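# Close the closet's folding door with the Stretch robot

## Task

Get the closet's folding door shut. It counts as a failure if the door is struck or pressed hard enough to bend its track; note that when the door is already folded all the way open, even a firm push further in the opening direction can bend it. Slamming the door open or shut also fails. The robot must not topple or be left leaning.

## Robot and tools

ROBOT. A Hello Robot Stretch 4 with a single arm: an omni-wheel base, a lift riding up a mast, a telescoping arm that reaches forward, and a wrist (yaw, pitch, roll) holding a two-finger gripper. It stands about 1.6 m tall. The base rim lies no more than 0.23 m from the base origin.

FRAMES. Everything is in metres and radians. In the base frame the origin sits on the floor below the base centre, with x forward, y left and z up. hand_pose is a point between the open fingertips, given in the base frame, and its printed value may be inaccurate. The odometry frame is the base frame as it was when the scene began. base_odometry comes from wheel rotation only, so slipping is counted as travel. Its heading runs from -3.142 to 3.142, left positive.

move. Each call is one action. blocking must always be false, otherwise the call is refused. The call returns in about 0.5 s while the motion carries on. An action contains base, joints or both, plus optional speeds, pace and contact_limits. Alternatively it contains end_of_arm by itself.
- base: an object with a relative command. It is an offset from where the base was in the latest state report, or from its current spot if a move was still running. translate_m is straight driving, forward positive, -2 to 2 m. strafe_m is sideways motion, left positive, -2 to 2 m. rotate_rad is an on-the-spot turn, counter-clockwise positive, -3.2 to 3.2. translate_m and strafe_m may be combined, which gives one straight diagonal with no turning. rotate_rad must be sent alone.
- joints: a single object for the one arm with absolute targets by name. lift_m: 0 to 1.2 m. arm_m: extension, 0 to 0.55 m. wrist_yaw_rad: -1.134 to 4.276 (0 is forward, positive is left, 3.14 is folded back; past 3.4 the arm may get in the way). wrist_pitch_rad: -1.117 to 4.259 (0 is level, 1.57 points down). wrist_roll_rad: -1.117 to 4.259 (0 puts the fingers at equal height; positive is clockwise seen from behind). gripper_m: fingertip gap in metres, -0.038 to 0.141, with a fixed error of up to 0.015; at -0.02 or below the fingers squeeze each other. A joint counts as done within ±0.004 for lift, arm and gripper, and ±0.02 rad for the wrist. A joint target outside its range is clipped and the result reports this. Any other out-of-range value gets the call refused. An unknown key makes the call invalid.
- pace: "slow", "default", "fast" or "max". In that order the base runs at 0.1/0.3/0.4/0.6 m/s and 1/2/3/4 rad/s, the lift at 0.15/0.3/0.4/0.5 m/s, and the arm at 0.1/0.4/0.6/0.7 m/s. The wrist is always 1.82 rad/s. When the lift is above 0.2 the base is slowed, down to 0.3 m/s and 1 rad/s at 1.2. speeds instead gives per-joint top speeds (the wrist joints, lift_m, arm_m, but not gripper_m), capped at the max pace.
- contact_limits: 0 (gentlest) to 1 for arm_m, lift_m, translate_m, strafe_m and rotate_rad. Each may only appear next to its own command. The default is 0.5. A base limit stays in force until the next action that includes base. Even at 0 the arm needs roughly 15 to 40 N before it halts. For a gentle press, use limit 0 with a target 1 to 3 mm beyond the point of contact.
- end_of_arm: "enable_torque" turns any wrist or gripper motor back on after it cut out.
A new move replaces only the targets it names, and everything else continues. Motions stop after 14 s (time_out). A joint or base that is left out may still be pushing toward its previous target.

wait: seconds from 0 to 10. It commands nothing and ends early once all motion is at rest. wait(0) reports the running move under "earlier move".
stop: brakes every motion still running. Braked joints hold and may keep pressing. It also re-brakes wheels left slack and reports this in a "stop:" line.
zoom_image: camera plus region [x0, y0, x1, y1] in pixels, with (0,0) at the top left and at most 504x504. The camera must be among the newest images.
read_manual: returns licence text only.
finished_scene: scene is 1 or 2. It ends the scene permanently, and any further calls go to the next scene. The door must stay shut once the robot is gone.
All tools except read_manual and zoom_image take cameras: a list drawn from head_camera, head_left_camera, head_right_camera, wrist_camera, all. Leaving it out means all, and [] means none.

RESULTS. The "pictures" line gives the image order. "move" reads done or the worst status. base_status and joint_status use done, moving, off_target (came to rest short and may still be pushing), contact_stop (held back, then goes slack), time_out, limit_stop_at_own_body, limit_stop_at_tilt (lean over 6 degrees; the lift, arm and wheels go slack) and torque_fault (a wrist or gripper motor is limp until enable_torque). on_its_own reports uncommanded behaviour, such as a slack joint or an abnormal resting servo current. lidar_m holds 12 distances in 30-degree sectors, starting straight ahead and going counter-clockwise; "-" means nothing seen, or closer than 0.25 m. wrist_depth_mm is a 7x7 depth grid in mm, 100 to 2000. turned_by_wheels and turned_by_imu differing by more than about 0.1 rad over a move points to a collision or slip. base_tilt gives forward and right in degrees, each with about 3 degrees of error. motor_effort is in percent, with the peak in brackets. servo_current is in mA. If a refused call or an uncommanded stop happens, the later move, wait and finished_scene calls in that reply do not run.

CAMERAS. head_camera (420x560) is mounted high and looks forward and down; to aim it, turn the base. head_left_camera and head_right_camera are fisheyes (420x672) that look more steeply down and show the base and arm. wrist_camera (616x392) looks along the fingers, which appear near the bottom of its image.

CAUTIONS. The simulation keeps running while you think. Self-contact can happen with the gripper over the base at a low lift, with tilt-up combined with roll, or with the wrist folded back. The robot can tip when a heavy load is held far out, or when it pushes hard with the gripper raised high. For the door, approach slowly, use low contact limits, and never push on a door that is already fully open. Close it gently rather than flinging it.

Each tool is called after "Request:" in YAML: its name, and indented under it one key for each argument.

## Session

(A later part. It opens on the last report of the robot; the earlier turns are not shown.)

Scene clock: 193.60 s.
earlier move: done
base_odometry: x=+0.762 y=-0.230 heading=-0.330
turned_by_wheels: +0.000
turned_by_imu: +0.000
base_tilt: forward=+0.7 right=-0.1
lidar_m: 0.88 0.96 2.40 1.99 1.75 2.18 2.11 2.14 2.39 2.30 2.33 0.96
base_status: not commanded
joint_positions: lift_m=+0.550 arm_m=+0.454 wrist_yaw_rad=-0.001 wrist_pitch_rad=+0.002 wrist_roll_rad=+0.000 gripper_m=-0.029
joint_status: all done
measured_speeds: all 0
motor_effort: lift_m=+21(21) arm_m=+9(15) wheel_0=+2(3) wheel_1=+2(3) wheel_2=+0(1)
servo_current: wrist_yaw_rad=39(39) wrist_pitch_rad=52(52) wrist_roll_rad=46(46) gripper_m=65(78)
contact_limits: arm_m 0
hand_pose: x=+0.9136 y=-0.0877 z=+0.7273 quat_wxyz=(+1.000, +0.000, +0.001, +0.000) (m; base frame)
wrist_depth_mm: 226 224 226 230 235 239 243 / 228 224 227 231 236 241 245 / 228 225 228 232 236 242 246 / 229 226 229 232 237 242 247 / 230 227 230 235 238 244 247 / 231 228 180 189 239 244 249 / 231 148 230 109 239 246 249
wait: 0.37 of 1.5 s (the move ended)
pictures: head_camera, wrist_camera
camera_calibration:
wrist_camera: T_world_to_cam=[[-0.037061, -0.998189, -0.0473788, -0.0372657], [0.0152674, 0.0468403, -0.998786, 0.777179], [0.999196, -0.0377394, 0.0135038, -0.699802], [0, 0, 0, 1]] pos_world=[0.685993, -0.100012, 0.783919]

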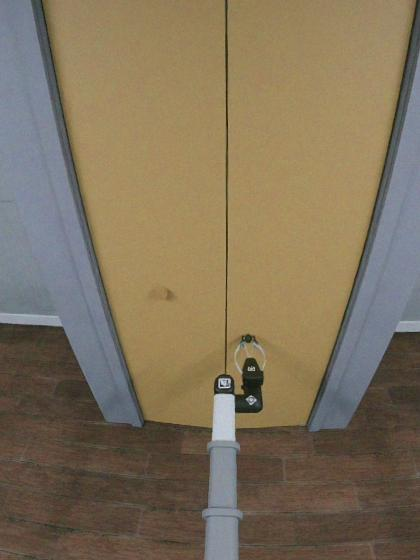

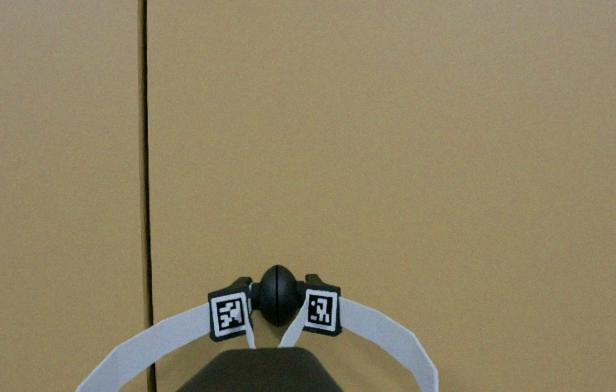

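Request:
move:
  joints: {"arm_m": 0.47}
  speeds: {"arm_m": 0.03}
  contact_limits: {"arm_m": 0.0}
  blocking: false
  cameras: []

Request:
wait:
  seconds: 1.5
  cameras: ["head_camera", "wrist_camera"]

Scene clock: 198.93 s.
move: moving
base_odometry: x=+0.762 y=-0.230 heading=-0.330
turned_by_wheels: +0.000
turned_by_imu: +0.000
base_tilt: forward=+0.7 right=-0.1
lidar_m: 0.88 0.98 2.37 2.01 1.78 2.14 2.07 2.15 2.40 2.29 2.34 0.94
base_status: not commanded
joint_positions: lift_m=+0.550 arm_m=+0.469 wrist_yaw_rad=-0.001 wrist_pitch_rad=+0.002 wrist_roll_rad=+0.000 gripper_m=-0.029
joint_status: arm_m moving
measured_speeds: translate_m=+0.000 strafe_m=+0.000 rotate_rad=-0.001 lift_m=+0.000 arm_m=+0.031 wrist_yaw_rad=+0.000 wrist_pitch_rad=+0.000 wrist_roll_rad=+0.000
motor_effort: lift_m=+21(21) arm_m=+9(13) wheel_0=+1(3) wheel_1=+2(3) wheel_2=+1(1)
servo_current: wrist_yaw_rad=33(39) wrist_pitch_rad=39(46) wrist_roll_rad=46(46) gripper_m=52(65)
contact_limits: arm_m 0
hand_pose: x=+0.9279 y=-0.0876 z=+0.7273 quat_wxyz=(+1.000, +0.000, +0.001, +0.000) (m; base frame)
wrist_depth_mm: 225 224 227 229 233 236 239 / 225 224 228 230 234 238 240 / 227 226 229 232 235 239 242 / 227 227 229 233 236 239 243 / 229 228 230 234 236 240 244 / 229 229 181 191 238 241 245 / 231 148 231 109 237 243 245
pictures: none
No camera images: "cameras" was empty.

Scene clock: 199.30 s.
earlier move: done
base_odometry: x=+0.762 y=-0.230 heading=-0.330
turned_by_wheels: +0.000
turned_by_imu: +0.000
base_tilt: forward=+0.7 right=-0.1
lidar_m: 0.91 0.97 2.36 1.97 1.75 2.18 2.10 2.17 2.37 2.31 2.31 0.95
base_status: not commanded
joint_positions: lift_m=+0.550 arm_m=+0.470 wrist_yaw_rad=-0.001 wrist_pitch_rad=+0.002 wrist_roll_rad=+0.000 gripper_m=-0.029
joint_status: all done
measured_speeds: all 0
motor_effort: lift_m=+21(21) arm_m=+8(13) wheel_0=+1(3) wheel_1=+2(3) wheel_2=+1(1)
servo_current: wrist_yaw_rad=33(39) wrist_pitch_rad=39(59) wrist_roll_rad=39(46) gripper_m=39(65)
contact_limits: arm_m 0
hand_pose: x=+0.9287 y=-0.0876 z=+0.7273 quat_wxyz=(+1.000, +0.000, +0.001, +0.000) (m; base frame)
wrist_depth_mm: 235 236 236 237 237 238 238 / 236 236 236 237 238 239 240 / 236 236 238 239 240 240 240 / 237 238 239 240 240 241 241 / 238 239 240 241 241 242 243 / 239 239 186 191 242 243 243 / 241 147 241 153 244 245 245
wait: 0.37 of 1.5 s (the move ended)
pictures: head_camera, wrist_camera
camera_calibration:
wrist_camera: T_world_to_cam=[[-0.0368614, -0.998197, -0.0473786, -0.0368469], [0.015258, 0.0468431, -0.998786, 0.776955], [0.999204, -0.0375396, 0.0135038, -0.714875], [0, 0, 0, 1]] pos_world=[0.701093, -0.100012, 0.783919]

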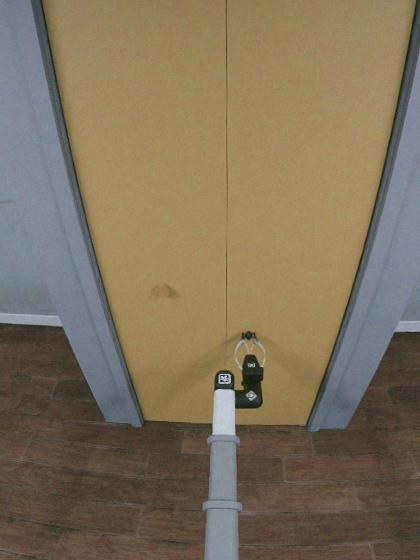

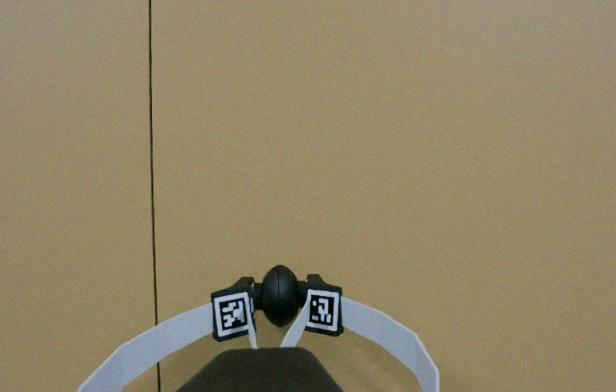

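Request:
move:
  joints: {"arm_m": 0.42}
  speeds: {"arm_m": 0.1}
  blocking: false
  cameras: []

Request:
wait:
  seconds: 2
  cameras: ["head_camera", "head_left_camera", "wrist_camera"]

Scene clock: 202.63 s.
move: moving
base_odometry: x=+0.762 y=-0.230 heading=-0.330
turned_by_wheels: +0.000
turned_by_imu: +0.000
base_tilt: forward=+0.8 right=-0.1
lidar_m: 0.92 0.97 2.37 1.97 1.76 2.17 2.09 2.16 2.39 2.29 2.34 0.97
base_status: not commanded
joint_positions: lift_m=+0.550 arm_m=+0.432 wrist_yaw_rad=-0.001 wrist_pitch_rad=+0.002 wrist_roll_rad=+0.000 gripper_m=-0.029
joint_status: arm_m moving
measured_speeds: translate_m=+0.000 strafe_m=+0.000 rotate_rad=+0.000 lift_m=+0.000 arm_m=-0.100 wrist_yaw_rad=+0.000 wrist_pitch_rad=+0.000 wrist_roll_rad=+0.000
motor_effort: lift_m=+21(21) arm_m=-10(14) wheel_0=+1(1) wheel_1=+2(2) wheel_2=+0(1)
servo_current: wrist_yaw_rad=20(39) wrist_pitch_rad=46(46) wrist_roll_rad=39(46) gripper_m=59(72)
hand_pose: x=+0.8913 y=-0.0876 z=+0.7273 quat_wxyz=(+1.000, +0.000, +0.001, +0.000) (m; base frame)
wrist_depth_mm: 258 259 260 260 262 263 264 / 260 262 260 262 263 263 265 / 260 262 262 263 263 265 264 / 260 263 264 264 265 265 267 / 262 264 265 266 265 267 267 / 265 265 186 191 267 268 270 / 265 147 266 154 268 268 270
pictures: none
No camera images: "cameras" was empty.

Scene clock: 203.17 s.
earlier move: done
base_odometry: x=+0.762 y=-0.230 heading=-0.330
turned_by_wheels: +0.000
turned_by_imu: +0.000
base_tilt: forward=+0.7 right=-0.1
lidar_m: 0.92 0.99 2.38 2.00 1.76 2.14 2.11 2.14 2.40 2.30 2.31 0.96
base_status: not commanded
joint_positions: lift_m=+0.550 arm_m=+0.420 wrist_yaw_rad=-0.001 wrist_pitch_rad=+0.002 wrist_roll_rad=+0.000 gripper_m=-0.029
joint_status: all done
measured_speeds: all 0
motor_effort: lift_m=+21(21) arm_m=-8(14) wheel_0=+1(1) wheel_1=+2(2) wheel_2=+0(1)
servo_current: wrist_yaw_rad=46(46) wrist_pitch_rad=33(59) wrist_roll_rad=39(46) gripper_m=65(78)
hand_pose: x=+0.8797 y=-0.0876 z=+0.7273 quat_wxyz=(+1.000, +0.000, +0.001, +0.000) (m; base frame)
wrist_depth_mm: 281 283 283 286 287 287 290 / 283 285 286 286 287 289 290 / 285 286 287 290 289 290 291 / 285 286 287 289 291 291 293 / 287 289 289 290 291 293 296 / 289 289 186 191 293 296 296 / 289 146 291 153 294 296 297
wait: 0.53 of 2 s (the move ended)
pictures: head_camera, head_left_camera, wrist_camera
camera_calibration:
wrist_camera: T_world_to_cam=[[-0.0368614, -0.998197, -0.0473786, -0.0386531], [0.015258, 0.0468431, -0.998786, 0.777703], [0.999204, -0.0375396, 0.0135038, -0.665914], [0, 0, 0, 1]] pos_world=[0.652093, -0.100012, 0.783919]

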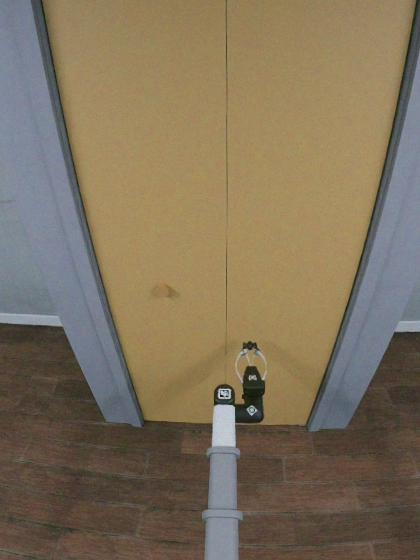

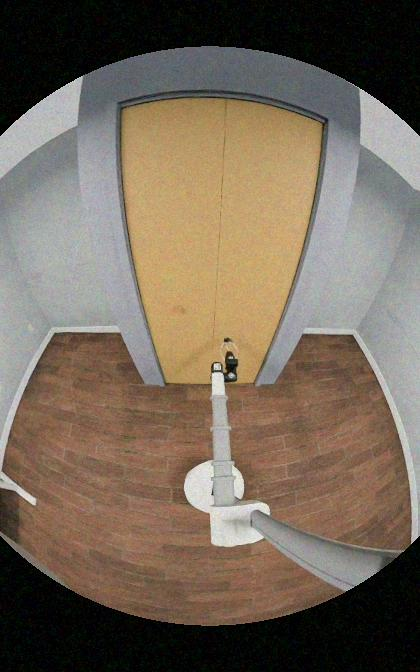

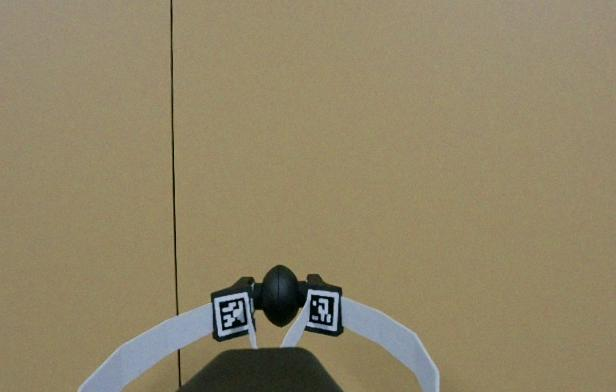

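Request:
finished_scene:
  scene: 1

The scene is finished: the task was done.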